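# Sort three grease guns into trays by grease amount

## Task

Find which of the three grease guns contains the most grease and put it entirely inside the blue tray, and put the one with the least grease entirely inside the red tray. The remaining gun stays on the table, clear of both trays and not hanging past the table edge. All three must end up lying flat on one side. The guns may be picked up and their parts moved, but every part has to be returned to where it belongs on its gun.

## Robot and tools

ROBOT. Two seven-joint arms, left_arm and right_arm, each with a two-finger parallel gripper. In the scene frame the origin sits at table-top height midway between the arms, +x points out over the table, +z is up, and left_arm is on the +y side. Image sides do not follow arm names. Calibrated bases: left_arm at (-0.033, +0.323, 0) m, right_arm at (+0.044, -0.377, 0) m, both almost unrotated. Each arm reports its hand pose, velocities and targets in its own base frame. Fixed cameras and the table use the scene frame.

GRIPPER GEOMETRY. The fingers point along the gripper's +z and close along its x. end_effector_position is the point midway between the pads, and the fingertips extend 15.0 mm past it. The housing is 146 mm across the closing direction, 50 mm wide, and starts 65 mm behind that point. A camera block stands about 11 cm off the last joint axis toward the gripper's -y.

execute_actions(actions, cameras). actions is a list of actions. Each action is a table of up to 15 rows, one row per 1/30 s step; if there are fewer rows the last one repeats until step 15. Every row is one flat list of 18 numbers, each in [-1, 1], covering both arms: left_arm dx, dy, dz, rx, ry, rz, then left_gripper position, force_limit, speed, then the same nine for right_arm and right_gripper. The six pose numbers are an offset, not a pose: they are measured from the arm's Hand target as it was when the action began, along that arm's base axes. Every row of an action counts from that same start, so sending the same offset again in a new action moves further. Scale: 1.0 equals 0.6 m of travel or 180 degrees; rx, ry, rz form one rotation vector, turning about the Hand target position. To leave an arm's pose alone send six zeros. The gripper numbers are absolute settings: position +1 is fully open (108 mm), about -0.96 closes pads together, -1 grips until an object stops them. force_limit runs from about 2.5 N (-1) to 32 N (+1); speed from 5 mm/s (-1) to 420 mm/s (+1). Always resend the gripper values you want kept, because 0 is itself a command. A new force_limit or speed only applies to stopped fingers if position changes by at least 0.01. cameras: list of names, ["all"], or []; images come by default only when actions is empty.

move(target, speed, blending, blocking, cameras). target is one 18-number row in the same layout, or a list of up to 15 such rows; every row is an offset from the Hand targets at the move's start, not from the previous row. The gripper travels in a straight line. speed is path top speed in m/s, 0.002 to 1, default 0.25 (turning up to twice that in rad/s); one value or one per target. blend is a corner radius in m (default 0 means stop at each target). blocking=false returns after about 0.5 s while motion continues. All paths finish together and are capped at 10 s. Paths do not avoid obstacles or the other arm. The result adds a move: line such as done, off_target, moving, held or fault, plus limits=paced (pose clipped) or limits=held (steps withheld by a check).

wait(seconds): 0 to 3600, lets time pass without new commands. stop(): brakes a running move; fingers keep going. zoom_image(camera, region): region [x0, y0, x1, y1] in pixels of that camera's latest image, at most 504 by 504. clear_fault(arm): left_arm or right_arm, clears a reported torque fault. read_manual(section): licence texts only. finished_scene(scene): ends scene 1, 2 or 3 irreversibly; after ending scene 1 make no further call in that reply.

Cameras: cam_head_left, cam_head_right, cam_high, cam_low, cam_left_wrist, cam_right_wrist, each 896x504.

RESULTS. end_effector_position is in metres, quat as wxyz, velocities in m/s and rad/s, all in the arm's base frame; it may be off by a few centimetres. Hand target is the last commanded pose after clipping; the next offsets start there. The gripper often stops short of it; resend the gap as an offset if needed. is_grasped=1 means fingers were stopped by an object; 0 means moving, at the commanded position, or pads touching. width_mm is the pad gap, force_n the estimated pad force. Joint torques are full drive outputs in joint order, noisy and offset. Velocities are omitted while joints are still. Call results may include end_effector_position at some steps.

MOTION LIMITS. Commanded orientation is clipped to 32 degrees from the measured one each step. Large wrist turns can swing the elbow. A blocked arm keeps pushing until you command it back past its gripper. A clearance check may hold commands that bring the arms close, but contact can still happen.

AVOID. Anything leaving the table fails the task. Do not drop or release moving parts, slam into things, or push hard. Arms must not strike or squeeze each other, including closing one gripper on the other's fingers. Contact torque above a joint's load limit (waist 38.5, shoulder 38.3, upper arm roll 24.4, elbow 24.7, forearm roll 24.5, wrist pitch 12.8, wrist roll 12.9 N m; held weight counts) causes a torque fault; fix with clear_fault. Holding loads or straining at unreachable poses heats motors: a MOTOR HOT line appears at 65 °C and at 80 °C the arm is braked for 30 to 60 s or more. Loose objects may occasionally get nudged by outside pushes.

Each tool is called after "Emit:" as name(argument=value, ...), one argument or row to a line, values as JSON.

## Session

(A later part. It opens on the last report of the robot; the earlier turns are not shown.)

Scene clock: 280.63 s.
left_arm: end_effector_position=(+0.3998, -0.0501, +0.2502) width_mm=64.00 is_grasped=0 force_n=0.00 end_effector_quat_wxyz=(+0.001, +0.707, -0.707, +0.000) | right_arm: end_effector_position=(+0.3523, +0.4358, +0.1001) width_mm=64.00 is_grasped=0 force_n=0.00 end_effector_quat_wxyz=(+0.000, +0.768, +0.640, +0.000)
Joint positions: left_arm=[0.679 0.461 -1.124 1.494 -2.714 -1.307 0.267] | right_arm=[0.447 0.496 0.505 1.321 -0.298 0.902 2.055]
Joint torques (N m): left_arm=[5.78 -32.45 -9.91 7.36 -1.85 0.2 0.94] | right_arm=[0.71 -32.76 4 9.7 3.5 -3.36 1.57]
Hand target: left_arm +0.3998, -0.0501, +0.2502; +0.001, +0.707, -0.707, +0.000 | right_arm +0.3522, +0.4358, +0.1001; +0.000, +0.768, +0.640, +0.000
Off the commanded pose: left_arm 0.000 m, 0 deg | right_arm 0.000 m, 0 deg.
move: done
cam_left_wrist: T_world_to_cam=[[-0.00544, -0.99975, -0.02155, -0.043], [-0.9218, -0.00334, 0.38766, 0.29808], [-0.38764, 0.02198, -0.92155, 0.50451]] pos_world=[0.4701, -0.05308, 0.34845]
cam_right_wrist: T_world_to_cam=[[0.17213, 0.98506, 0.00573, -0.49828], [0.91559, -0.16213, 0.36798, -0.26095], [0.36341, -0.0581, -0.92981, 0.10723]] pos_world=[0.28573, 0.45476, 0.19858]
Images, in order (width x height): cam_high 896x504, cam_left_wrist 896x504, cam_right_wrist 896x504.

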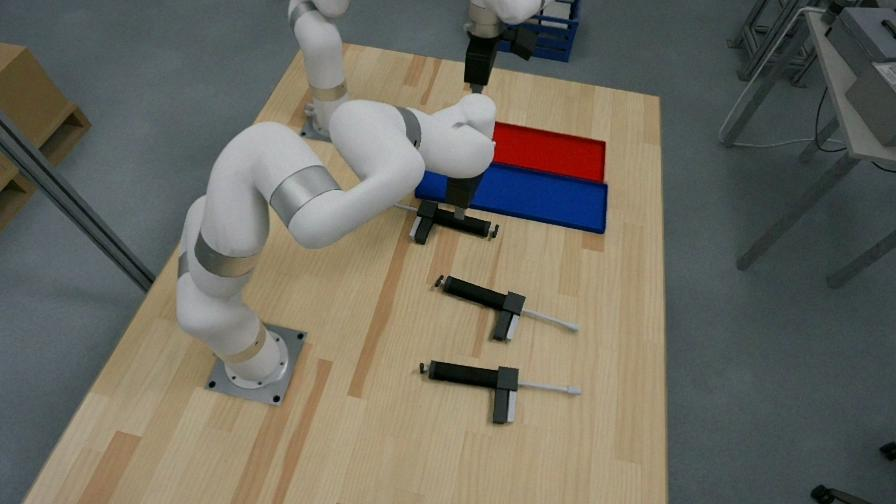

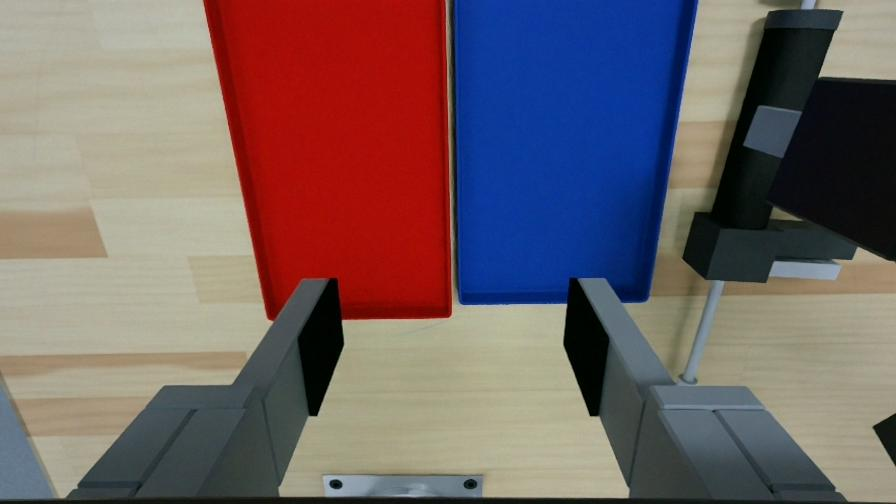

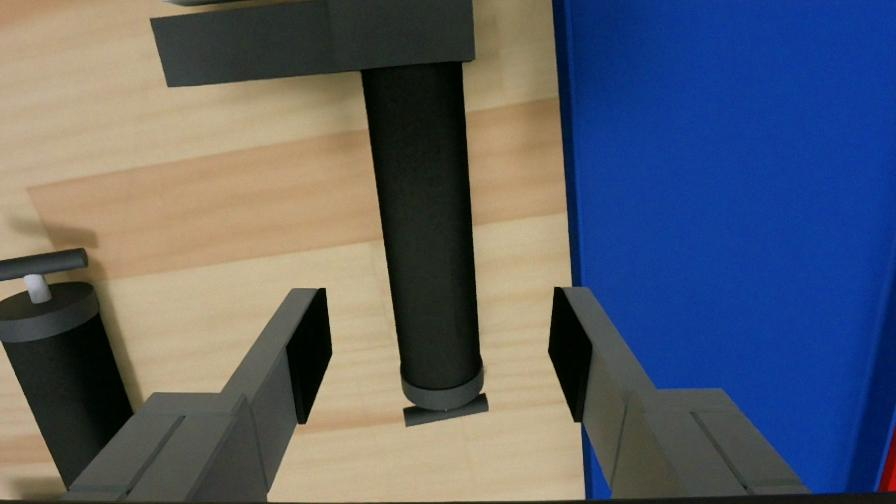

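Emit:
move(
  target=[
    [0.18,-0.36,-0.217,0,0,-0.043,0.2,0,0.5,0,0,-0.13,0,0,0,0.2,0,0],
    [0.18,-0.36,-0.217,0,0,-0.043,0.2,0,0.5,0,0,-0.13,0,0,0,-1,0.8,-0.3],
    [0.18,-0.36,-0.38,0,0,-0.043,0.2,0,0.5,0,0,-0.13,0,0,0,-1,0.8,-0.3],
  ],
  speed=[0.25,0.2,0.1],
  cameras=["cam_left_wrist","cam_high"],
)

Scene clock: 298.77 s.
left_arm: end_effector_position=(+0.4266, -0.1077, +0.2156) width_mm=64.00 is_grasped=0 force_n=0.00 end_effector_quat_wxyz=(+0.000, +0.694, -0.720, +0.004) | right_arm: end_effector_position=(+0.3522, +0.4358, +0.0699) width_mm=64.00 is_grasped=0 force_n=0.00 end_effector_quat_wxyz=(+0.000, +0.768, +0.640, +0.000)
Joint positions: left_arm=[0.432 0.613 -1.059 1.588 -2.595 -1.293 0.124] | right_arm=[0.461 0.547 0.484 1.303 -0.332 0.838 2.077]
Joint torques (N m): left_arm=[4.71 -38.83 -12.63 6.48 -1.08 0.48 1] | right_arm=[5.55 -14.92 1.84 9.43 -2.98 -3.31 1.6]
Hand target: left_arm +0.4266, -0.1077, +0.2156; +0.000, +0.693, -0.720, +0.004 (not the last commanded pose) | right_arm +0.3522, +0.4358, +0.0699; +0.000, +0.768, +0.640, +0.000 (not the last commanded pose)
Tool commands: left_gripper/position=+0.2 left_gripper/force_limit=+0.0 left_gripper/speed=+0.5 right_gripper/position=+0.2 right_gripper/force_limit=+0.0 right_gripper/speed=+0.0
Off the commanded pose: left_arm 0.263 m, 6 deg | right_arm 0.048 m, 0 deg.
move: held (left_arm; a check stopped the path), off_target (right_arm; braked when a check withheld steps of left_arm); path passed 0 of 3 targets; target 2's new numbers were not sent; limits=held
pose unreachable (left arm): on one or more control steps of this call, first in action 0 (counted from 0), this arm could not follow its commanded pose, so it was not sent that pose on those steps. It may still have moved: this result reports where it is.
cause: moving toward the commanded pose would bring a part of the arm too close to another arm (this arm's gripper and the right arm's gripper, where that arm would come to rest).
cam_left_wrist: T_world_to_cam=[[-0.0424, -0.99895, -0.0172, -0.0863], [-0.92356, 0.03262, 0.38206, 0.34181], [-0.3811, 0.03208, -0.92398, 0.48307]] pos_world=[0.49612, -0.11286, 0.31427]
Images, in order (width x height): cam_high 896x504, cam_left_wrist 896x504.

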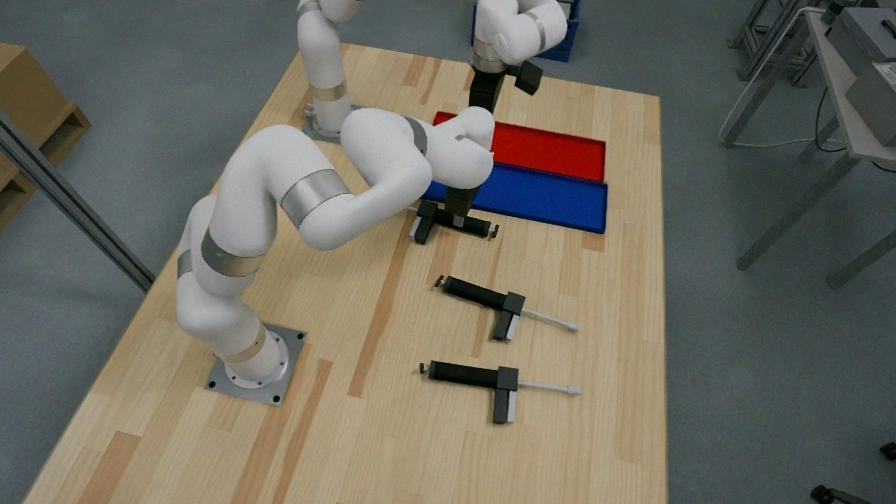

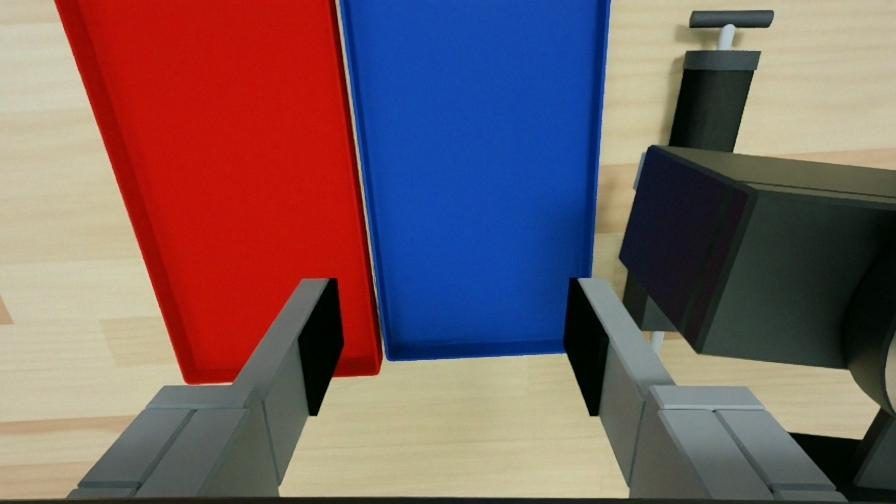

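Emit:
move(
  target=[
    [0.256,-0.02,-0.02,0,0,-0.031,0.2,0,0.5,-0.05,0.0085,-0.08,0,0,0,0.2,0,0],
    [0.142,-0.264,-0.126,0,0,-0.031,0.2,0,0.5,-0.05,0.0085,-0.08,0,0,0,-1,0.8,-0.3],
    [0.136,-0.264,-0.323,0,0,-0.031,0.2,0,0.5,-0.05,0.0085,-0.08,0,0,0,-1,0.8,-0.3],
  ],
  speed=[0.25,0.2,0.1],
  cameras=["cam_left_wrist","cam_high"],
)

Scene clock: 318.60 s.
left_arm: end_effector_position=(+0.5100, -0.2661, +0.0860) width_mm=64.00 is_grasped=0 force_n=0.00 end_effector_quat_wxyz=(+0.002, -0.658, +0.753, -0.009) | right_arm: end_effector_position=(+0.3223, +0.4409, +0.0218) width_mm=37.86 is_grasped=1 force_n=41.61 end_effector_quat_wxyz=(+0.000, +0.768, +0.640, +0.000)
Joint positions: left_arm=[-0.316 1.349 -1.039 2.659 -2.14 -1.518 0.193] | right_arm=[0.517 0.602 0.455 1.229 -0.39 0.715 2.167]
Joint torques (N m): left_arm=[-4.98 -58.52 -8.34 8.26 0.81 -3.02 0.57] | right_arm=[-2.45 -27.69 2.9 12.98 2.49 0.3 1.34]
Hand target: left_arm +0.5101, -0.2661, +0.0862; +0.002, -0.658, +0.753, -0.009 (not the last commanded pose) | right_arm +0.3222, +0.4409, +0.0219; +0.000, +0.768, +0.640, +0.000
Off the commanded pose: left_arm 0.064 m, 1 deg | right_arm 0.000 m, 0 deg.
elbow stopped short (left arm): the move would have taken joint 4 (elbow) straighter than the controller allows.
move: held (left_arm; a check stopped the path); path passed 2 of 3 targets; limits=held
pose unreachable (left arm): on one or more control steps of this call, first in action 0 (counted from 0), this arm could not follow its commanded pose, so it was not sent that pose on those steps. It may still have moved: this result reports where it is.
cause: moving toward the commanded pose would bring a part of the arm too close to another arm (a part of this arm just beyond joint 5 (forearm roll) and a part of the right arm just beyond its joint 6 (wrist pitch), along the way the arms are being sent, or toward where that arm still pushes).
cam_left_wrist: T_world_to_cam=[[-0.13922, -0.99017, -0.01345, -0.19185], [-0.91974, 0.12426, 0.37234, 0.49687], [-0.36701, 0.06421, -0.928, 0.40192]] pos_world=[0.57779, -0.27751, 0.1854]
Images, in order (width x height): cam_high 896x504, cam_left_wrist 896x504.

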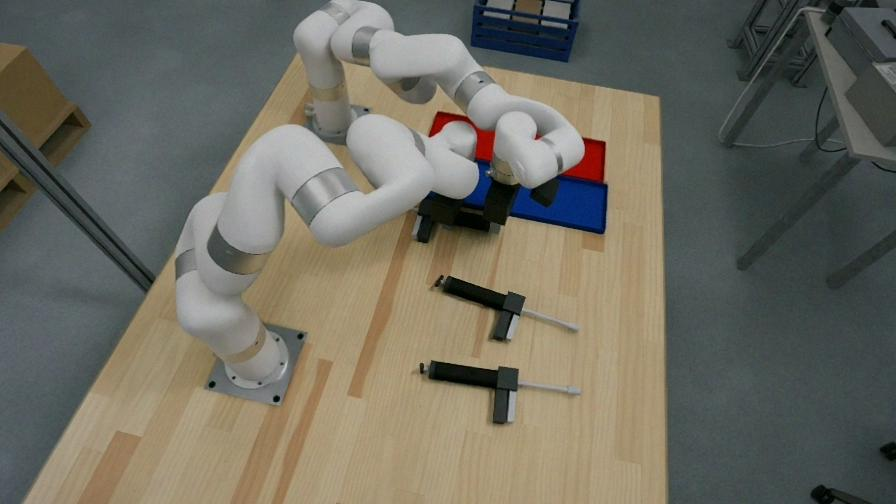

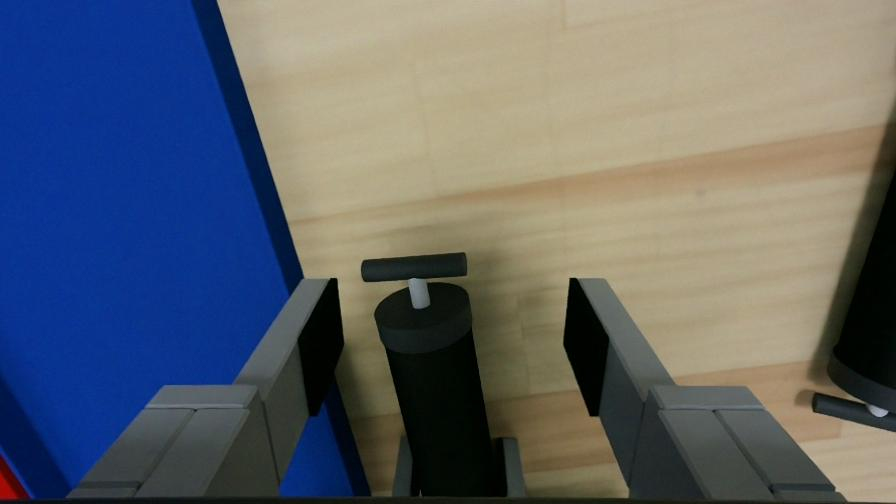

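Emit:
move(
  target=[
    [-0.1835,0.3602,0.273,0,0,0.045,0.2,0,0.5,0,0,0,0,0,0,0.2,0.8,-0.2],
    [-0.1835,0.3602,0.273,0,0,0.045,0.2,0,0.5,0,0,0.25,0,0,0,0.2,0.8,-0.2],
    [-0.1835,0.3602,0.273,0,0,0.045,0.2,0,0.5,0.05,-0.55,0.25,0,0,0,0.2,0.8,-0.2],
  ],
  speed=[0.3,0.2,0.3],
  cameras=[],
)

Scene clock: 408.57 s.
left_arm: end_effector_position=(+0.4735, -0.1916, +0.1399) width_mm=64.00 is_grasped=0 force_n=0.00 end_effector_quat_wxyz=(-0.027, -0.673, +0.735, +0.075) | right_arm: end_effector_position=(+0.3223, +0.4409, +0.0220) width_mm=63.99 is_grasped=0 force_n=-3.53 end_effector_quat_wxyz=(+0.000, +0.768, +0.640, +0.000)
Joint positions: left_arm=[-0.053 1.145 -1.029 2.243 -2.288 -1.612 0.081] | right_arm=[0.517 0.602 0.455 1.229 -0.39 0.715 2.167]
Joint torques (N m): left_arm=[-6.59 -27.28 -6.79 9.26 2.24 -3.33 0.92] | right_arm=[2.45 -11.31 3.3 9.52 2.75 -2.06 -0.46]
Hand target: left_arm +0.4735, -0.1916, +0.1399; -0.027, -0.673, +0.735, +0.075 (not the last commanded pose) | right_arm +0.3222, +0.4409, +0.0219; +0.000, +0.768, +0.640, +0.000 (not the last commanded pose)
Off the commanded pose: left_arm 0.194 m, 12 deg | right_arm 0.364 m, 0 deg.
led back after a hold (left arm): the arm was led back toward your command in small steps, so it may still be short of it.
move: held (left_arm; a check stopped the path), off_target (right_arm; braked when a check withheld steps of left_arm); path passed 0 of 3 targets; limits=held
pose unreachable (left arm): on one or more control steps of this call, first in action 0 (counted from 0), this arm could not follow its commanded pose, so it was not sent that pose on those steps. It may still have moved: this result reports where it is.
cause: moving toward the commanded pose would bring a part of the arm too close to another arm (this arm's gripper and a part of the right arm just beyond its joint 6 (wrist pitch), where that arm would come to rest).

Emit:
move(
  target=[
    [0,0,0,0,0,0,0.2,0,0.5,0.08,0,0.25,0,0,0,0.2,0.8,-0.2],
    [0,0,0,0,0,0,0.2,0,0.5,0.1,-0.6,0.25,0,0,0,0.2,0.8,-0.2],
    [-0.1225,0.236,0.1835,-0.0216,-0.046,0.028,0.2,0,0.5,0.1,-0.6,0.25,0,0,0,0.2,0.8,-0.2],
  ],
  speed=[0.25,0.35,0.25],
  blend=[0.03,0.0,0],
  cameras=[],
)

Scene clock: 418.53 s.
left_arm: end_effector_position=(+0.4735, -0.1916, +0.1399) width_mm=64.00 is_grasped=0 force_n=0.00 end_effector_quat_wxyz=(-0.027, -0.673, +0.735, +0.075) | right_arm: end_effector_position=(+0.3326, +0.4411, +0.0539) width_mm=64.00 is_grasped=0 force_n=0.00 end_effector_quat_wxyz=(+0.000, +0.768, +0.640, +0.000)
Joint positions: left_arm=[-0.053 1.145 -1.029 2.243 -2.288 -1.612 0.081] | right_arm=[0.492 0.554 0.478 1.26 -0.349 0.789 2.124]
Joint torques (N m): left_arm=[-6.34 -27.77 -11.08 9.23 1.67 -3.16 0.9] | right_arm=[3.34 -14.71 1.78 9.29 -2.94 -3.39 1.54]
Hand target: left_arm +0.4735, -0.1916, +0.1399; -0.027, -0.673, +0.735, +0.075 (not the last commanded pose) | right_arm +0.3326, +0.4411, +0.0538; +0.000, +0.768, +0.640, +0.000 (not the last commanded pose)
Off the commanded pose: left_arm 0.194 m, 10 deg | right_arm 0.382 m, 0 deg.
move: held (right_arm; a check stopped the path), off_target (left_arm; braked when a check withheld steps of right_arm); path passed 0 of 3 targets; limits=held
pose unreachable (right arm): on one or more control steps of this call, first in action 0 (counted from 0), this arm could not follow its commanded pose, so it was not sent that pose on those steps. It may still have moved: this result reports where it is.
cause: moving toward the commanded pose would bring a part of the arm too close to another arm (this arm's gripper and the left arm's gripper, 7 mm apart when this arm was first held).

Emit:
move(
  target=[
    [0.1,0.05,0.05,0,0,0,0.2,0,0.5,0,0,0,0,0,0,0.2,0.8,-0.2],
    [0.1,0.05,0.05,0,0,0,0.2,0,0.5,-0.03,0,0.17,0,0,0,0.2,0.8,-0.2],
    [0.1,0.05,0.05,0,0,0,0.2,0,0.5,0.03,-0.6,0.2,0,0,0,0.2,0.8,-0.2],
    [-0.1225,0.236,0.1835,-0.0216,-0.046,0.028,0.2,0,0.5,0.03,-0.6,0.2,0,0,0,0.2,0.8,-0.2],
  ],
  speed=[0.2,0.25,0.35,0.25],
  cameras=[],
)

Scene clock: 430.97 s.
left_arm: end_effector_position=(+0.4000, -0.0501, +0.2499) width_mm=64.00 is_grasped=0 force_n=0.00 end_effector_quat_wxyz=(+0.000, +0.707, -0.707, +0.000) | right_arm: end_effector_position=(+0.3506, +0.0811, +0.1738) width_mm=64.00 is_grasped=0 force_n=0.00 end_effector_quat_wxyz=(+0.000, +0.768, +0.640, +0.000)
Joint positions: left_arm=[0.734 0.521 -1.241 1.485 -2.637 -1.333 0.195] | right_arm=[0.033 -0.311 0.188 0.632 0.07 0.939 1.137]
Joint torques (N m): left_arm=[4.51 -31.82 -11.99 6.49 -2.27 0.48 0.95] | right_arm=[-2.57 -16.52 -2.67 19.2 -0.51 -0.08 -1.39]
Hand target: left_arm +0.4000, -0.0500, +0.2500; +0.000, +0.707, -0.707, +0.000 | right_arm +0.3506, +0.0811, +0.1738; +0.000, +0.768, +0.640, +0.000
Off the commanded pose: left_arm 0.000 m, 0 deg | right_arm 0.000 m, 0 deg.
elbow stopped short (left arm): the move would have taken joint 4 (elbow) straighter than the controller allows.
move: done

Emit:
move(
  target=[
    [0.235,-0.157,0.01,-0.118,-0.1763,0,0.2,0,0.5,0,-0.3,0,0,0,0,0.2,0.8,-0.2],
    [0.414,-0.277,0.193,-0.2361,-0.3526,0,0.2,0,0.5,0,-0.3,0,0,0,0,0.2,0.8,-0.2],
    [0.462,-0.308,0.47,-0.3543,-0.529,0,0.2,0,0.5,0,-0.3,0,0,0,0,0.2,0.8,-0.2],
    [0.355,-0.238,0.723,-0.4723,-0.7054,0,0.2,0,0.5,0,-0.3,0,0,0,0,0.2,0.8,-0.2],
    [0.188,-0.442,0.617,-0.4407,-0.6579,-0.3374,0.2,0,0.5,0,-0.3,0,0,0,0,0.2,0.8,-0.2],
    [0.076,-0.498,0.362,-0.3466,-0.5177,-0.6409,0.2,0,0.5,0,-0.3,0,0,0,0,0.2,0.8,-0.2],
    [0.085,-0.373,0.106,-0.196,-0.2926,-0.8745,0.2,0,0.5,0,-0.3,0,0,0,0,0.2,0.8,-0.2],
    [0.21,-0.14,0,0,0,-1,0.2,0,0.5,0,-0.3,0,0,0,0,0.2,0.8,-0.2],
  ],
  speed=0.45,
  blend=[0.04,0.04,0.04,0.04,0.04,0.04,0.04,0],
  cameras=["cam_high","cam_left_wrist"],
)

Scene clock: 469.17 s.
left_arm: end_effector_position=(+0.5260, -0.1340, +0.2500) width_mm=64.00 is_grasped=0 force_n=0.00 end_effector_quat_wxyz=(+0.000, +0.707, +0.707, +0.000) | right_arm: end_effector_position=(+0.3506, -0.0989, +0.1738) width_mm=64.00 is_grasped=0 force_n=0.00 end_effector_quat_wxyz=(+0.000, +0.768, +0.640, +0.000)
Joint positions: left_arm=[0.395 0.3 -0.745 1.463 0.214 1.246 0.389] | right_arm=[-0.169 -0.291 -0.103 0.645 -0.037 0.935 0.722]
Joint torques (N m): left_arm=[-6.39 -38.63 -2.29 9.97 2.58 -2.95 -0.71] | right_arm=[1.53 -4.09 0.6 18.91 2.8 -2.8 -1.39]
Hand target: left_arm +0.5260, -0.1340, +0.2500; +0.000, +0.707, +0.707, +0.000 | right_arm +0.3506, -0.0989, +0.1738; +0.000, +0.768, +0.640, +0.000
Off the commanded pose: left_arm 0.000 m, 0 deg | right_arm 0.000 m, 0 deg.
move: done
cam_left_wrist: T_world_to_cam=[[0.00415, 0.99975, -0.0221, 0.1368], [0.9218, 0.00474, 0.38764, -0.55443], [0.38765, -0.02199, -0.92154, 0.14139]] pos_world=[0.4557, -0.13102, 0.34825]

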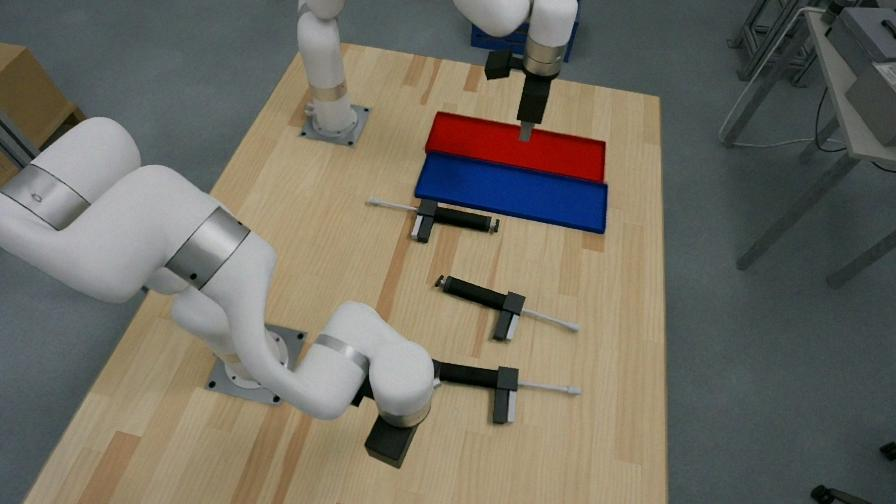

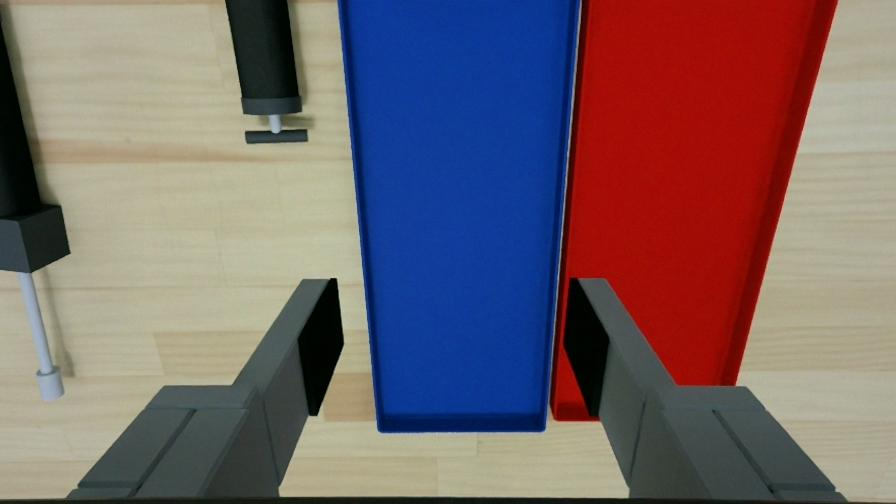

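Emit:
move(
  target=[
    [-0.195,-0.177,-0.217,0,0,-0.044,0.2,0,0.5,0,0,0.05,0,0,0.99,0.2,0,0],
    [-0.195,-0.177,-0.38,0,0,-0.044,0.2,0,0.5,0.17,0.5,0.0,0,0,0.99,0.2,0,0],
    [-0.195,-0.177,-0.38,0,0,-0.044,-1,0.8,-0.3,0.17,0.878,-0.06,0,0,0.99,0.2,0,0],
    [-0.195,-0.177,-0.38,0,0,-0.044,-1,0.8,-0.3,0.144,0.878,-0.09,0,0,0.99,0.2,0,0],
  ],
  speed=[0.4,0.3,0.3,0.2],
  cameras=["cam_high","cam_right_wrist","cam_left_wrist"],
)

Scene clock: 503.13 s.
left_arm: end_effector_position=(+0.3986, -0.2661, +0.0341) width_mm=64.00 is_grasped=0 force_n=0.00 end_effector_quat_wxyz=(+0.012, +0.770, +0.638, -0.005) | right_arm: end_effector_position=(+0.4526, +0.2011, +0.1738) width_mm=64.00 is_grasped=0 force_n=0.00 end_effector_quat_wxyz=(+0.000, -0.628, +0.778, +0.000)
Joint positions: left_arm=[0.16 0.462 -0.739 0.937 0.505 0.626 0.033] | right_arm=[0.608 0.141 -0.198 1.113 0.034 0.975 -1.75]
Joint torques (N m): left_arm=[-0.52 -22.26 -7.96 8.79 -0.33 -1.38 0.02] | right_arm=[3.43 -11.73 0.94 19.44 2.96 -0.24 1.64]
Hand target: left_arm +0.3986, -0.2661, +0.0341; +0.012, +0.770, +0.638, -0.005 (not the last commanded pose) | right_arm +0.4526, +0.2011, +0.1738; +0.000, -0.628, +0.778, +0.000 (not the last commanded pose)
Tool commands: left_gripper/position=+0.2 left_gripper/force_limit=+0.0 left_gripper/speed=+0.5 right_gripper/position=+0.2 right_gripper/force_limit=+0.0 right_gripper/speed=+0.0
Off the commanded pose: left_arm 0.030 m, 3 deg | right_arm 0.234 m, 0 deg.
TORQUE FAULT: the external load on joint 3 (upper arm roll) of the left arm reached its load limit, and that arm stopped. The contact can be on any part of that arm beyond that joint, not only on its tool. A torque fault puts only its own arm into a fault stop. That arm's remaining commands of this call were not run. The hold on joint 3 (upper arm roll) of that arm was moved back by the arm itself, up to 3 degrees, as the stop began. That arm is still stopped at the end of this call. While its stop runs, that arm, its gripper or tool too, takes no new command.
CLEAR FAULT: the left arm stays stopped (state 4) until you call clear_fault(arm="left_arm").
End effector pose when the fault began: left_arm: position (+0.4092, -0.2418, +0.0265), quat_wxyz (+0.002, +0.755, +0.656, +0.001)
Joint positions when the fault began: left_arm=[0.16 0.462 -0.687 0.936 0.505 0.626 0.033]
move: fault (left_arm), off_target (right_arm); path is at target 2 of 4; target 3's new numbers were not sent
cam_left_wrist: T_world_to_cam=[[0.19093, 0.98056, -0.04533, 0.18583], [0.90354, -0.15752, 0.3985, -0.38893], [0.38362, -0.11704, -0.91604, -0.03499]] pos_world=[0.32936, -0.24757, 0.13137]
cam_right_wrist: T_world_to_cam=[[-0.20301, -0.97916, 0.00622, 0.27996], [-0.90983, 0.19098, 0.36842, 0.33711], [-0.36193, 0.06913, -0.92964, 0.42836]] pos_world=[0.51858, 0.18013, 0.27229]
Images, in order (width x height): cam_high 896x504, cam_left_wrist 896x504, cam_right_wrist 896x504.

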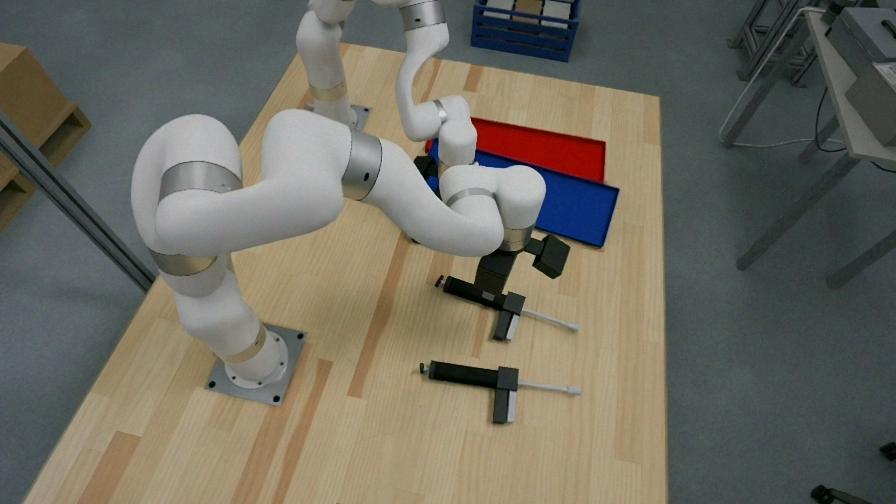

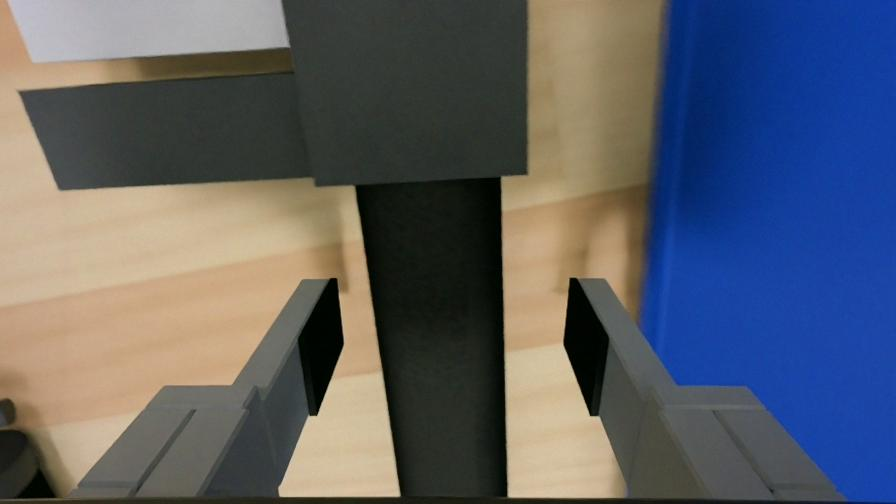

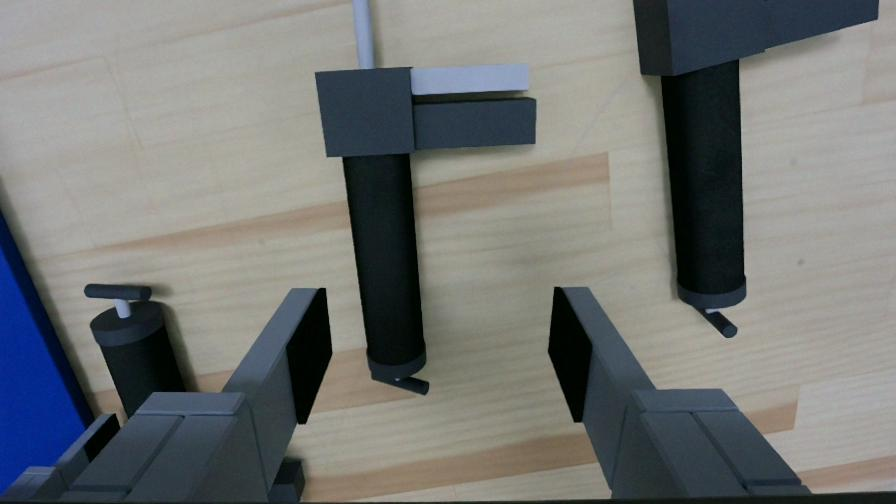

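Emit:
clear_fault(
  arm="left_arm",
)

Emit:
move(
  target=[
    [-0.034,0.0027,0.06,0.0078,0.0026,0.0158,-0.07,0,0.5,0,0,0,0,0,0,0.2,0,0],
    [-0.034,0.0027,-0.02,0.0078,0.0026,0.0158,-0.07,0,0.5,0.012,0.315,-0.073,0,0,0,0.2,0,0],
    [-0.034,0.0027,-0.02,0.0078,0.0026,0.0158,-1,0.8,-0.3,0.012,0.315,-0.073,0,0,0,0.2,0,0],
  ],
  speed=[0.15,0.1,0.1],
  cameras=["cam_high","cam_right_wrist","cam_left_wrist"],
)

Scene clock: 540.37 s.
left_arm: end_effector_position=(+0.3986, -0.2661, +0.0341) width_mm=64.00 is_grasped=0 force_n=0.00 end_effector_quat_wxyz=(+0.012, +0.770, +0.638, -0.005) | right_arm: end_effector_position=(+0.4526, +0.2011, +0.1738) width_mm=64.00 is_grasped=0 force_n=0.00 end_effector_quat_wxyz=(+0.000, -0.628, +0.778, +0.000)
Joint positions: left_arm=[0.16 0.462 -0.739 0.937 0.505 0.626 0.033] | right_arm=[0.608 0.141 -0.198 1.113 0.034 0.975 -1.75]
Joint torques (N m): left_arm=[-0.4 -22.15 -8.22 8.89 -0.28 -1.19 -0.14] | right_arm=[3.63 -11.4 -2.18 17.49 -2.39 -1.95 -0.28]
Hand target: left_arm +0.3986, -0.2661, +0.0341; +0.012, +0.770, +0.638, -0.005 (not the last commanded pose) | right_arm +0.4526, +0.2011, +0.1738; +0.000, -0.628, +0.778, +0.000 (not the last commanded pose)
Tool commands: left_gripper/position=+0.2 left_gripper/force_limit=+0.0 left_gripper/speed=+0.5 right_gripper/position=+0.2 right_gripper/force_limit=+0.0 right_gripper/speed=+0.0
Off the commanded pose: left_arm 0.030 m, 3 deg | right_arm 0.234 m, 0 deg.
TORQUE FAULT, CONTINUED: the left arm's stop, for the torque fault of joint 3 (upper arm roll) that an earlier result reported, is over. The call counts as one of the actions that you can send in this scene. The hold on joint 3 (upper arm roll) of that arm was moved back by the arm itself, up to 3 degrees, as the stop began. That arm's target is now where it stood when the stop ended, not its last command. That arm's gripper keeps its grip as last carried out, and that arm accepts commands again: back off and push less far.
CLEAR FAULT: your call cleared the left arm's torque fault. If a joint's load stays at its limit, that arm stops again at once.

Scene clock: 543.77 s.
left_arm: end_effector_position=(+0.3782, -0.2645, +0.0221) width_mm=34.99 is_grasped=1 force_n=44.60 end_effector_quat_wxyz=(+0.000, +0.754, +0.657, +0.000) | right_arm: end_effector_position=(+0.4598, +0.3901, +0.1300) width_mm=64.00 is_grasped=0 force_n=0.00 end_effector_quat_wxyz=(+0.000, -0.628, +0.778, +0.000)
Joint positions: left_arm=[0.121 0.448 -0.714 0.887 0.524 0.604 -0.062] | right_arm=[0.773 0.538 -0.087 1.554 0.053 1.018 -1.473]
Joint torques (N m): left_arm=[-2.82 -18.43 -4.34 9.89 -0.61 0.13 0.47] | right_arm=[2.56 -17.77 -0.73 19.36 -2.54 -0.24 1.57]
Hand target: left_arm +0.3782, -0.2645, +0.0221; +0.000, +0.754, +0.657, +0.000 | right_arm +0.4598, +0.3901, +0.1300; +0.000, -0.628, +0.778, +0.000
Off the commanded pose: left_arm 0.000 m, 0 deg | right_arm 0.000 m, 0 deg.
move: done
cam_left_wrist: T_world_to_cam=[[0.14177, 0.98964, -0.0226, 0.20814], [0.91368, -0.12203, 0.38769, -0.35969], [0.38092, -0.07562, -0.92151, -0.02584]] pos_world=[0.30898, -0.25183, 0.12034]
cam_right_wrist: T_world_to_cam=[[-0.20299, -0.97916, 0.00621, 0.46673], [-0.90984, 0.19096, 0.36842, 0.32362], [-0.36193, 0.06913, -0.92964, 0.37715]] pos_world=[0.52568, 0.36913, 0.22849]
Images, in order (width x height): cam_high 896x504, cam_left_wrist 896x504, cam_right_wrist 896x504.

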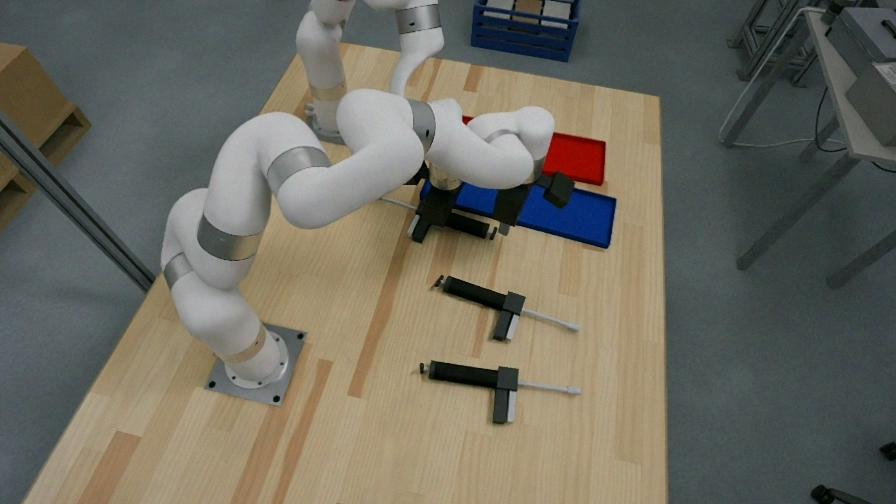

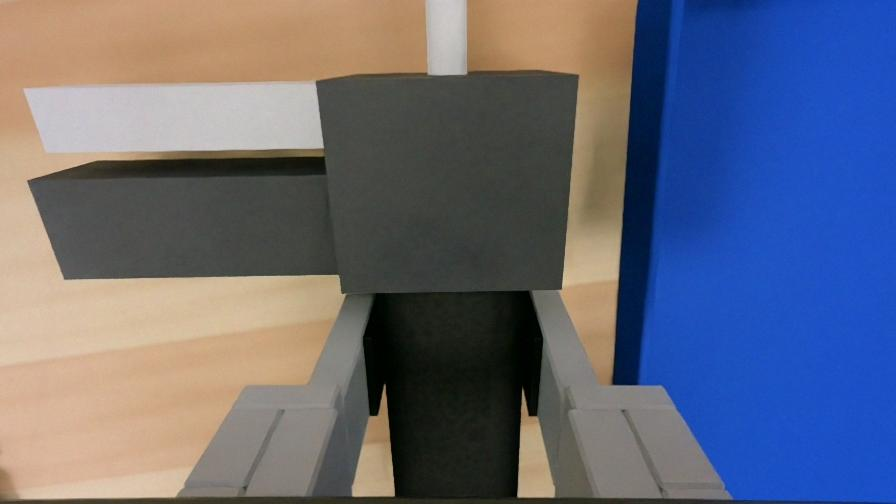

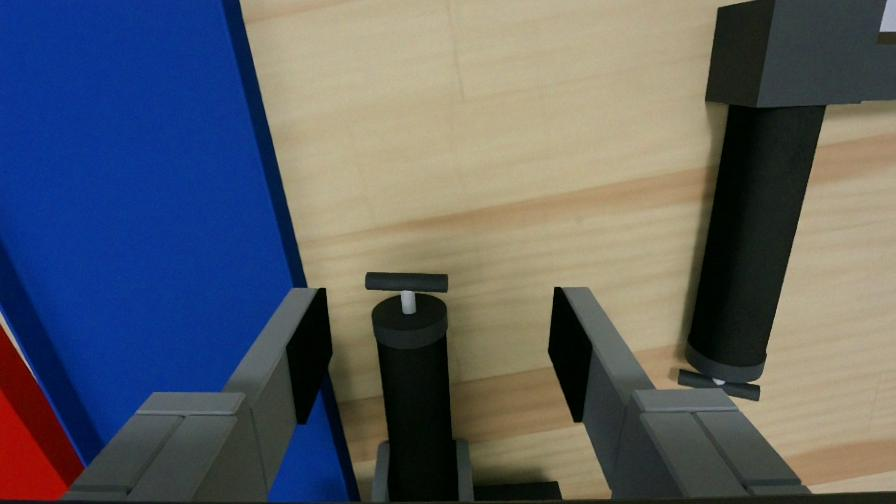

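Emit:
move(
  target=[
    [0,0,0,0,0,0,-1,0.8,-0.3,-0.031,0.0275,-0.18,0,0,0.015,-0.02,0,0],
    [0,0,0,0,0,0,-1,0.8,-0.3,-0.031,0.0275,-0.18,0,0,0.015,-1,0.0,-0.3],
    [0,0,0,0,0,0,-1,0.8,-0.3,0.0019,0.0222,-0.18,0,0,0.015,-1,0.0,-0.3],
  ],
  speed=[0.12,0.1,0.04],
  cameras=["cam_high","cam_right_wrist","cam_left_wrist"],
)

Scene clock: 555.17 s.
left_arm: end_effector_position=(+0.3782, -0.2645, +0.0222) width_mm=34.99 is_grasped=1 force_n=44.56 end_effector_quat_wxyz=(+0.000, +0.754, +0.657, +0.000) | right_arm: end_effector_position=(+0.4411, +0.4067, +0.0220) width_mm=8.41 is_grasped=0 force_n=28.02 end_effector_quat_wxyz=(+0.000, -0.646, +0.763, +0.000)
Joint positions: left_arm=[0.121 0.448 -0.714 0.887 0.524 0.604 -0.062] | right_arm=[0.797 0.695 -0.061 1.475 0.057 0.782 -1.481]
Joint torques (N m): left_arm=[4.68 -17.89 -3.27 7.13 -0.87 -0.77 -1.05] | right_arm=[2.65 -15.98 -0.65 11.89 2.64 -0.32 -0.64]
Hand target: left_arm +0.3782, -0.2645, +0.0221; +0.000, +0.754, +0.657, +0.000 | right_arm +0.4411, +0.4067, +0.0220; +0.000, -0.646, +0.763, +0.000 (not the last commanded pose)
Off the commanded pose: left_arm 0.000 m, 0 deg | right_arm 0.020 m, 0 deg.
move: held (right_arm; a check stopped the path); path passed 2 of 3 targets; limits=held
pose unreachable (right arm): on one or more control steps of this call, first in action 0 (counted from 0), this arm could not follow its commanded pose, so it was not sent that pose on those steps. It may still have moved: this result reports where it is.
cause: moving toward the commanded pose would bring a part of the arm too close to another arm (a part of this arm just beyond joint 6 (wrist pitch) and a part of the left arm just beyond its joint 6 (wrist pitch), 5 mm apart when this arm was first held).
cam_left_wrist: T_world_to_cam=[[0.14192, 0.98962, -0.0224, 0.20806], [0.91357, -0.12223, 0.38789, -0.35978], [0.38113, -0.07552, -0.92143, -0.0258]] pos_world=[0.30898, -0.25183, 0.12044]
cam_right_wrist: T_world_to_cam=[[-0.15648, -0.98766, 0.00618, 0.4628], [-0.91785, 0.14772, 0.3684, 0.36445], [-0.36477, 0.05198, -0.92965, 0.277]] pos_world=[0.50797, 0.38885, 0.12039]
Images, in order (width x height): cam_high 896x504, cam_left_wrist 896x504, cam_right_wrist 896x504.

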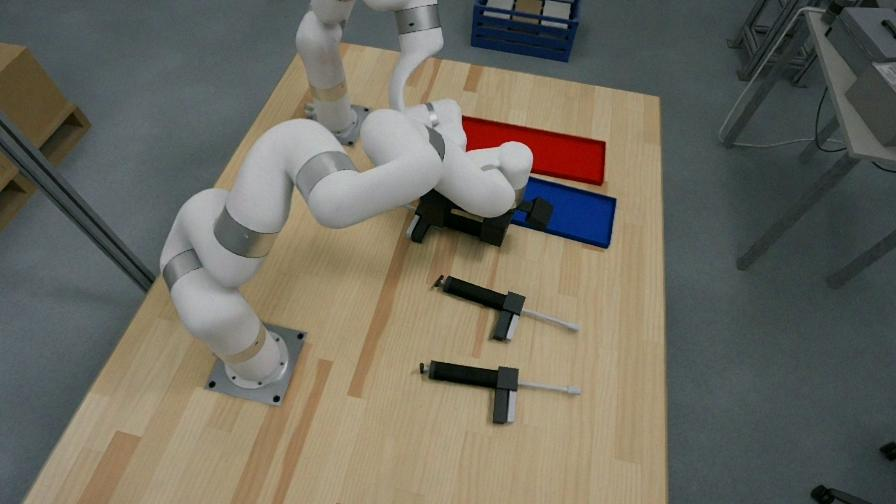

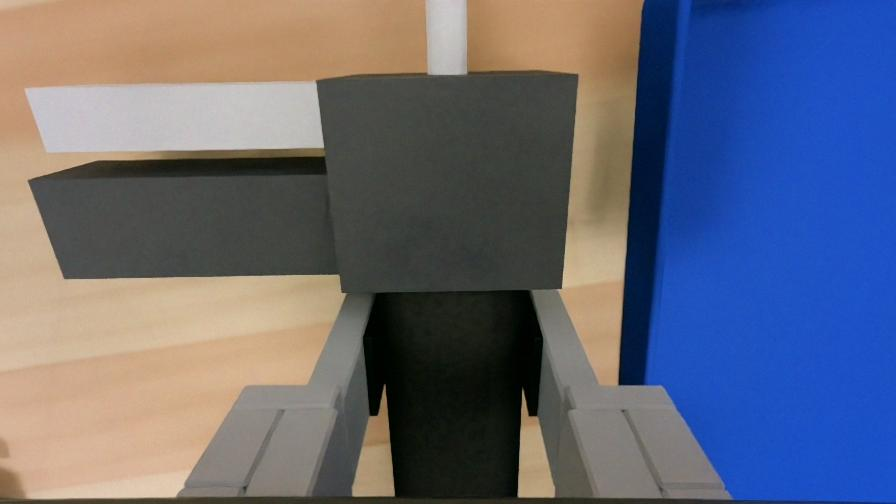

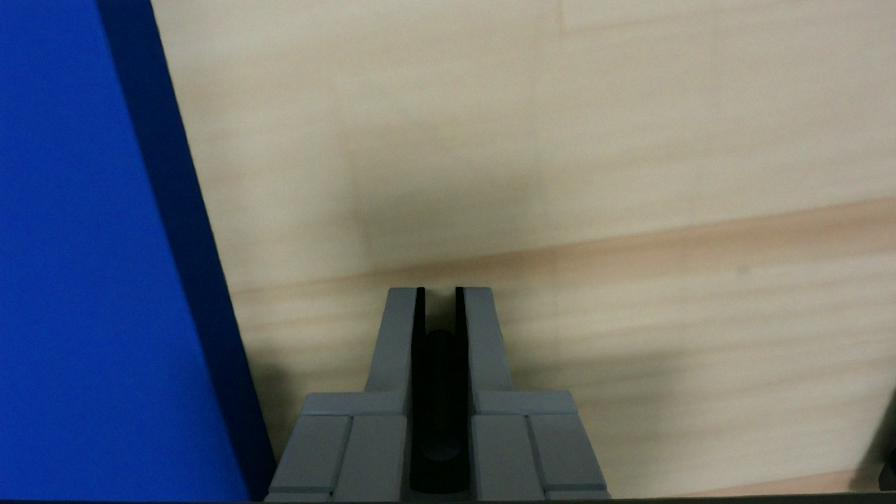

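Emit:
move(
  target=[-0.0495,0.0069,0,0,0,0,-1,0.8,-0.3,0,0,0,0,0,0,-1,0.0,-0.3],
  speed=0.04,
  cameras=["cam_right_wrist"],
)

Scene clock: 560.50 s.
left_arm: end_effector_position=(+0.3484, -0.2603, +0.0221) width_mm=34.99 is_grasped=1 force_n=45.08 end_effector_quat_wxyz=(+0.000, +0.754, +0.657, +0.000) | right_arm: end_effector_position=(+0.4411, +0.4067, +0.0220) width_mm=8.41 is_grasped=1 force_n=28.00 end_effector_quat_wxyz=(+0.000, -0.646, +0.763, +0.000)
Joint positions: left_arm=[0.143 0.38 -0.75 0.784 0.499 0.556 -0.081] | right_arm=[0.797 0.695 -0.061 1.475 0.057 0.782 -1.481]
Joint torques (N m): left_arm=[4.58 -31.24 -9.4 5.06 -2.74 -2.37 -0.92] | right_arm=[2.87 -15.83 -0.7 11.86 2.85 -2.44 -0.58]
Hand target: left_arm +0.3485, -0.2603, +0.0221; +0.000, +0.754, +0.657, +0.000 | right_arm +0.4411, +0.4067, +0.0220; +0.000, -0.646, +0.763, +0.000
Off the commanded pose: left_arm 0.000 m, 0 deg | right_arm 0.000 m, 0 deg.
held back during your reply time or a wait (left arm), on 10 control steps: a part of the arm was too close to another arm, or the arm's last command would have brought one too close.
move: done
cam_right_wrist: T_world_to_cam=[[-0.15651, -0.98766, 0.00609, 0.46282], [-0.91785, 0.14772, 0.36842, 0.36444], [-0.36477, 0.05208, -0.92964, 0.27696]] pos_world=[0.50797, 0.38885, 0.12039]

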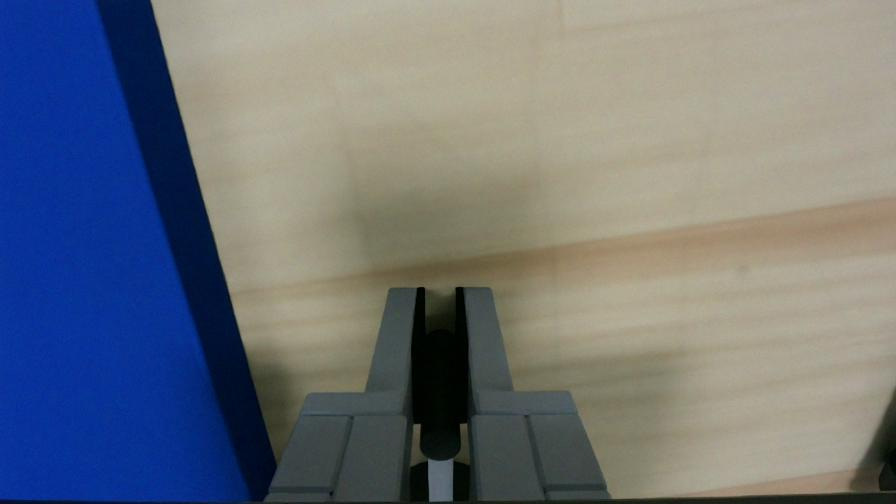

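Emit:
move(
  target=[-0.0495,0.0069,0,0,0,0,-1,0.8,-0.3,0,0,0,0,0,0,-1,0.0,-0.3],
  speed=0.05,
  cameras=["cam_right_wrist","cam_high"],
)

Emit:
zoom_image(
  camera="cam_high",
  region=[340, 150, 560, 300],
)

Scene clock: 570.70 s.
left_arm: end_effector_position=(+0.3188, -0.2562, +0.0221) width_mm=34.99 is_grasped=1 force_n=45.84 end_effector_quat_wxyz=(+0.000, +0.754, +0.657, +0.000) | right_arm: end_effector_position=(+0.4410, +0.4068, +0.0220) width_mm=8.41 is_grasped=1 force_n=28.52 end_effector_quat_wxyz=(+0.000, -0.646, +0.763, +0.000)
Joint positions: left_arm=[0.166 0.309 -0.795 0.685 0.461 0.51 -0.091] | right_arm=[0.797 0.695 -0.061 1.475 0.057 0.782 -1.481]
Joint torques (N m): left_arm=[-0.02 -25.09 -13.98 1.04 -3.74 -1.12 0.55] | right_arm=[-19.42 -16.28 -12.72 11.89 -0.65 -2.22 -0.61]
Hand target: left_arm +0.3188, -0.2562, +0.0221; +0.000, +0.754, +0.657, +0.000 | right_arm +0.4411, +0.4067, +0.0220; +0.000, -0.646, +0.763, +0.000
Off the commanded pose: left_arm 0.000 m, 0 deg | right_arm 0.000 m, 0 deg.
move: done
cam_right_wrist: T_world_to_cam=[[-0.15633, -0.98769, 0.00601, 0.46284], [-0.91788, 0.14753, 0.36842, 0.36443], [-0.36477, 0.05208, -0.92964, 0.27692]] pos_world=[0.50787, 0.38895, 0.12039]
Images, in order (width x height): cam_high 896x504, cam_right_wrist 896x504.

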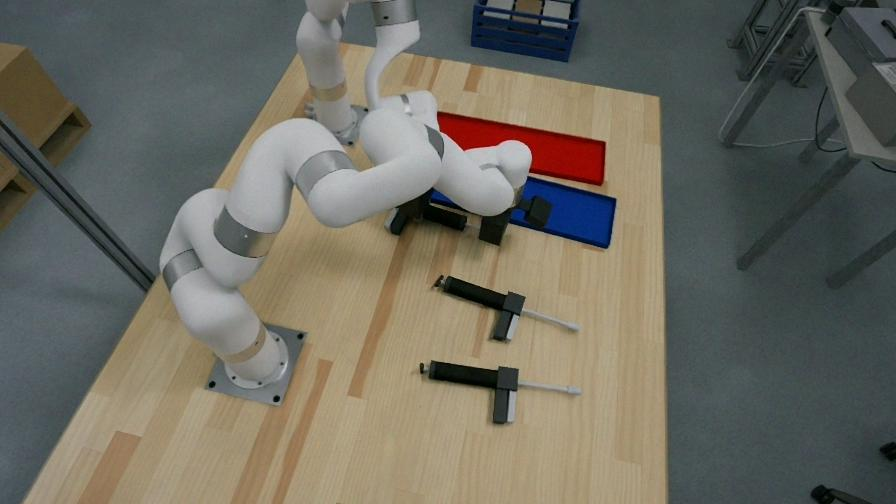

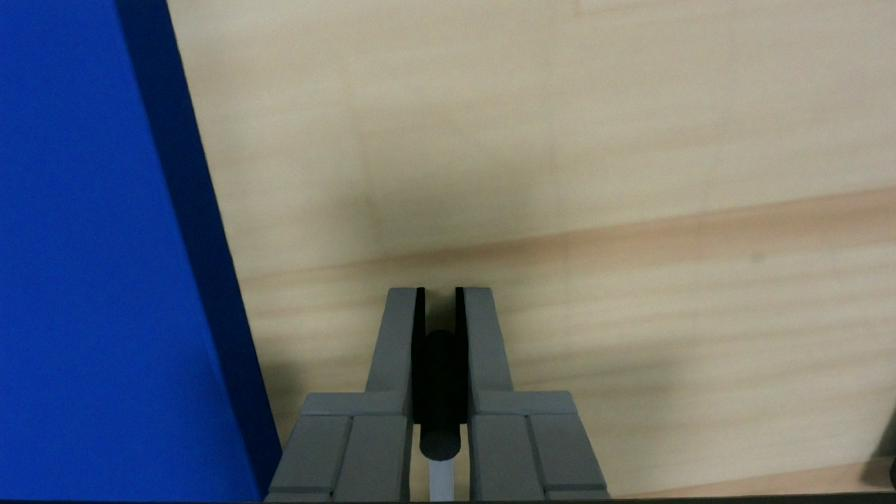

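Scaled by 2.291 from the camera's image (finer frame: 1280x720).

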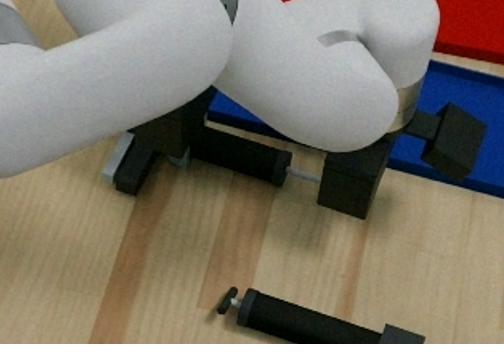

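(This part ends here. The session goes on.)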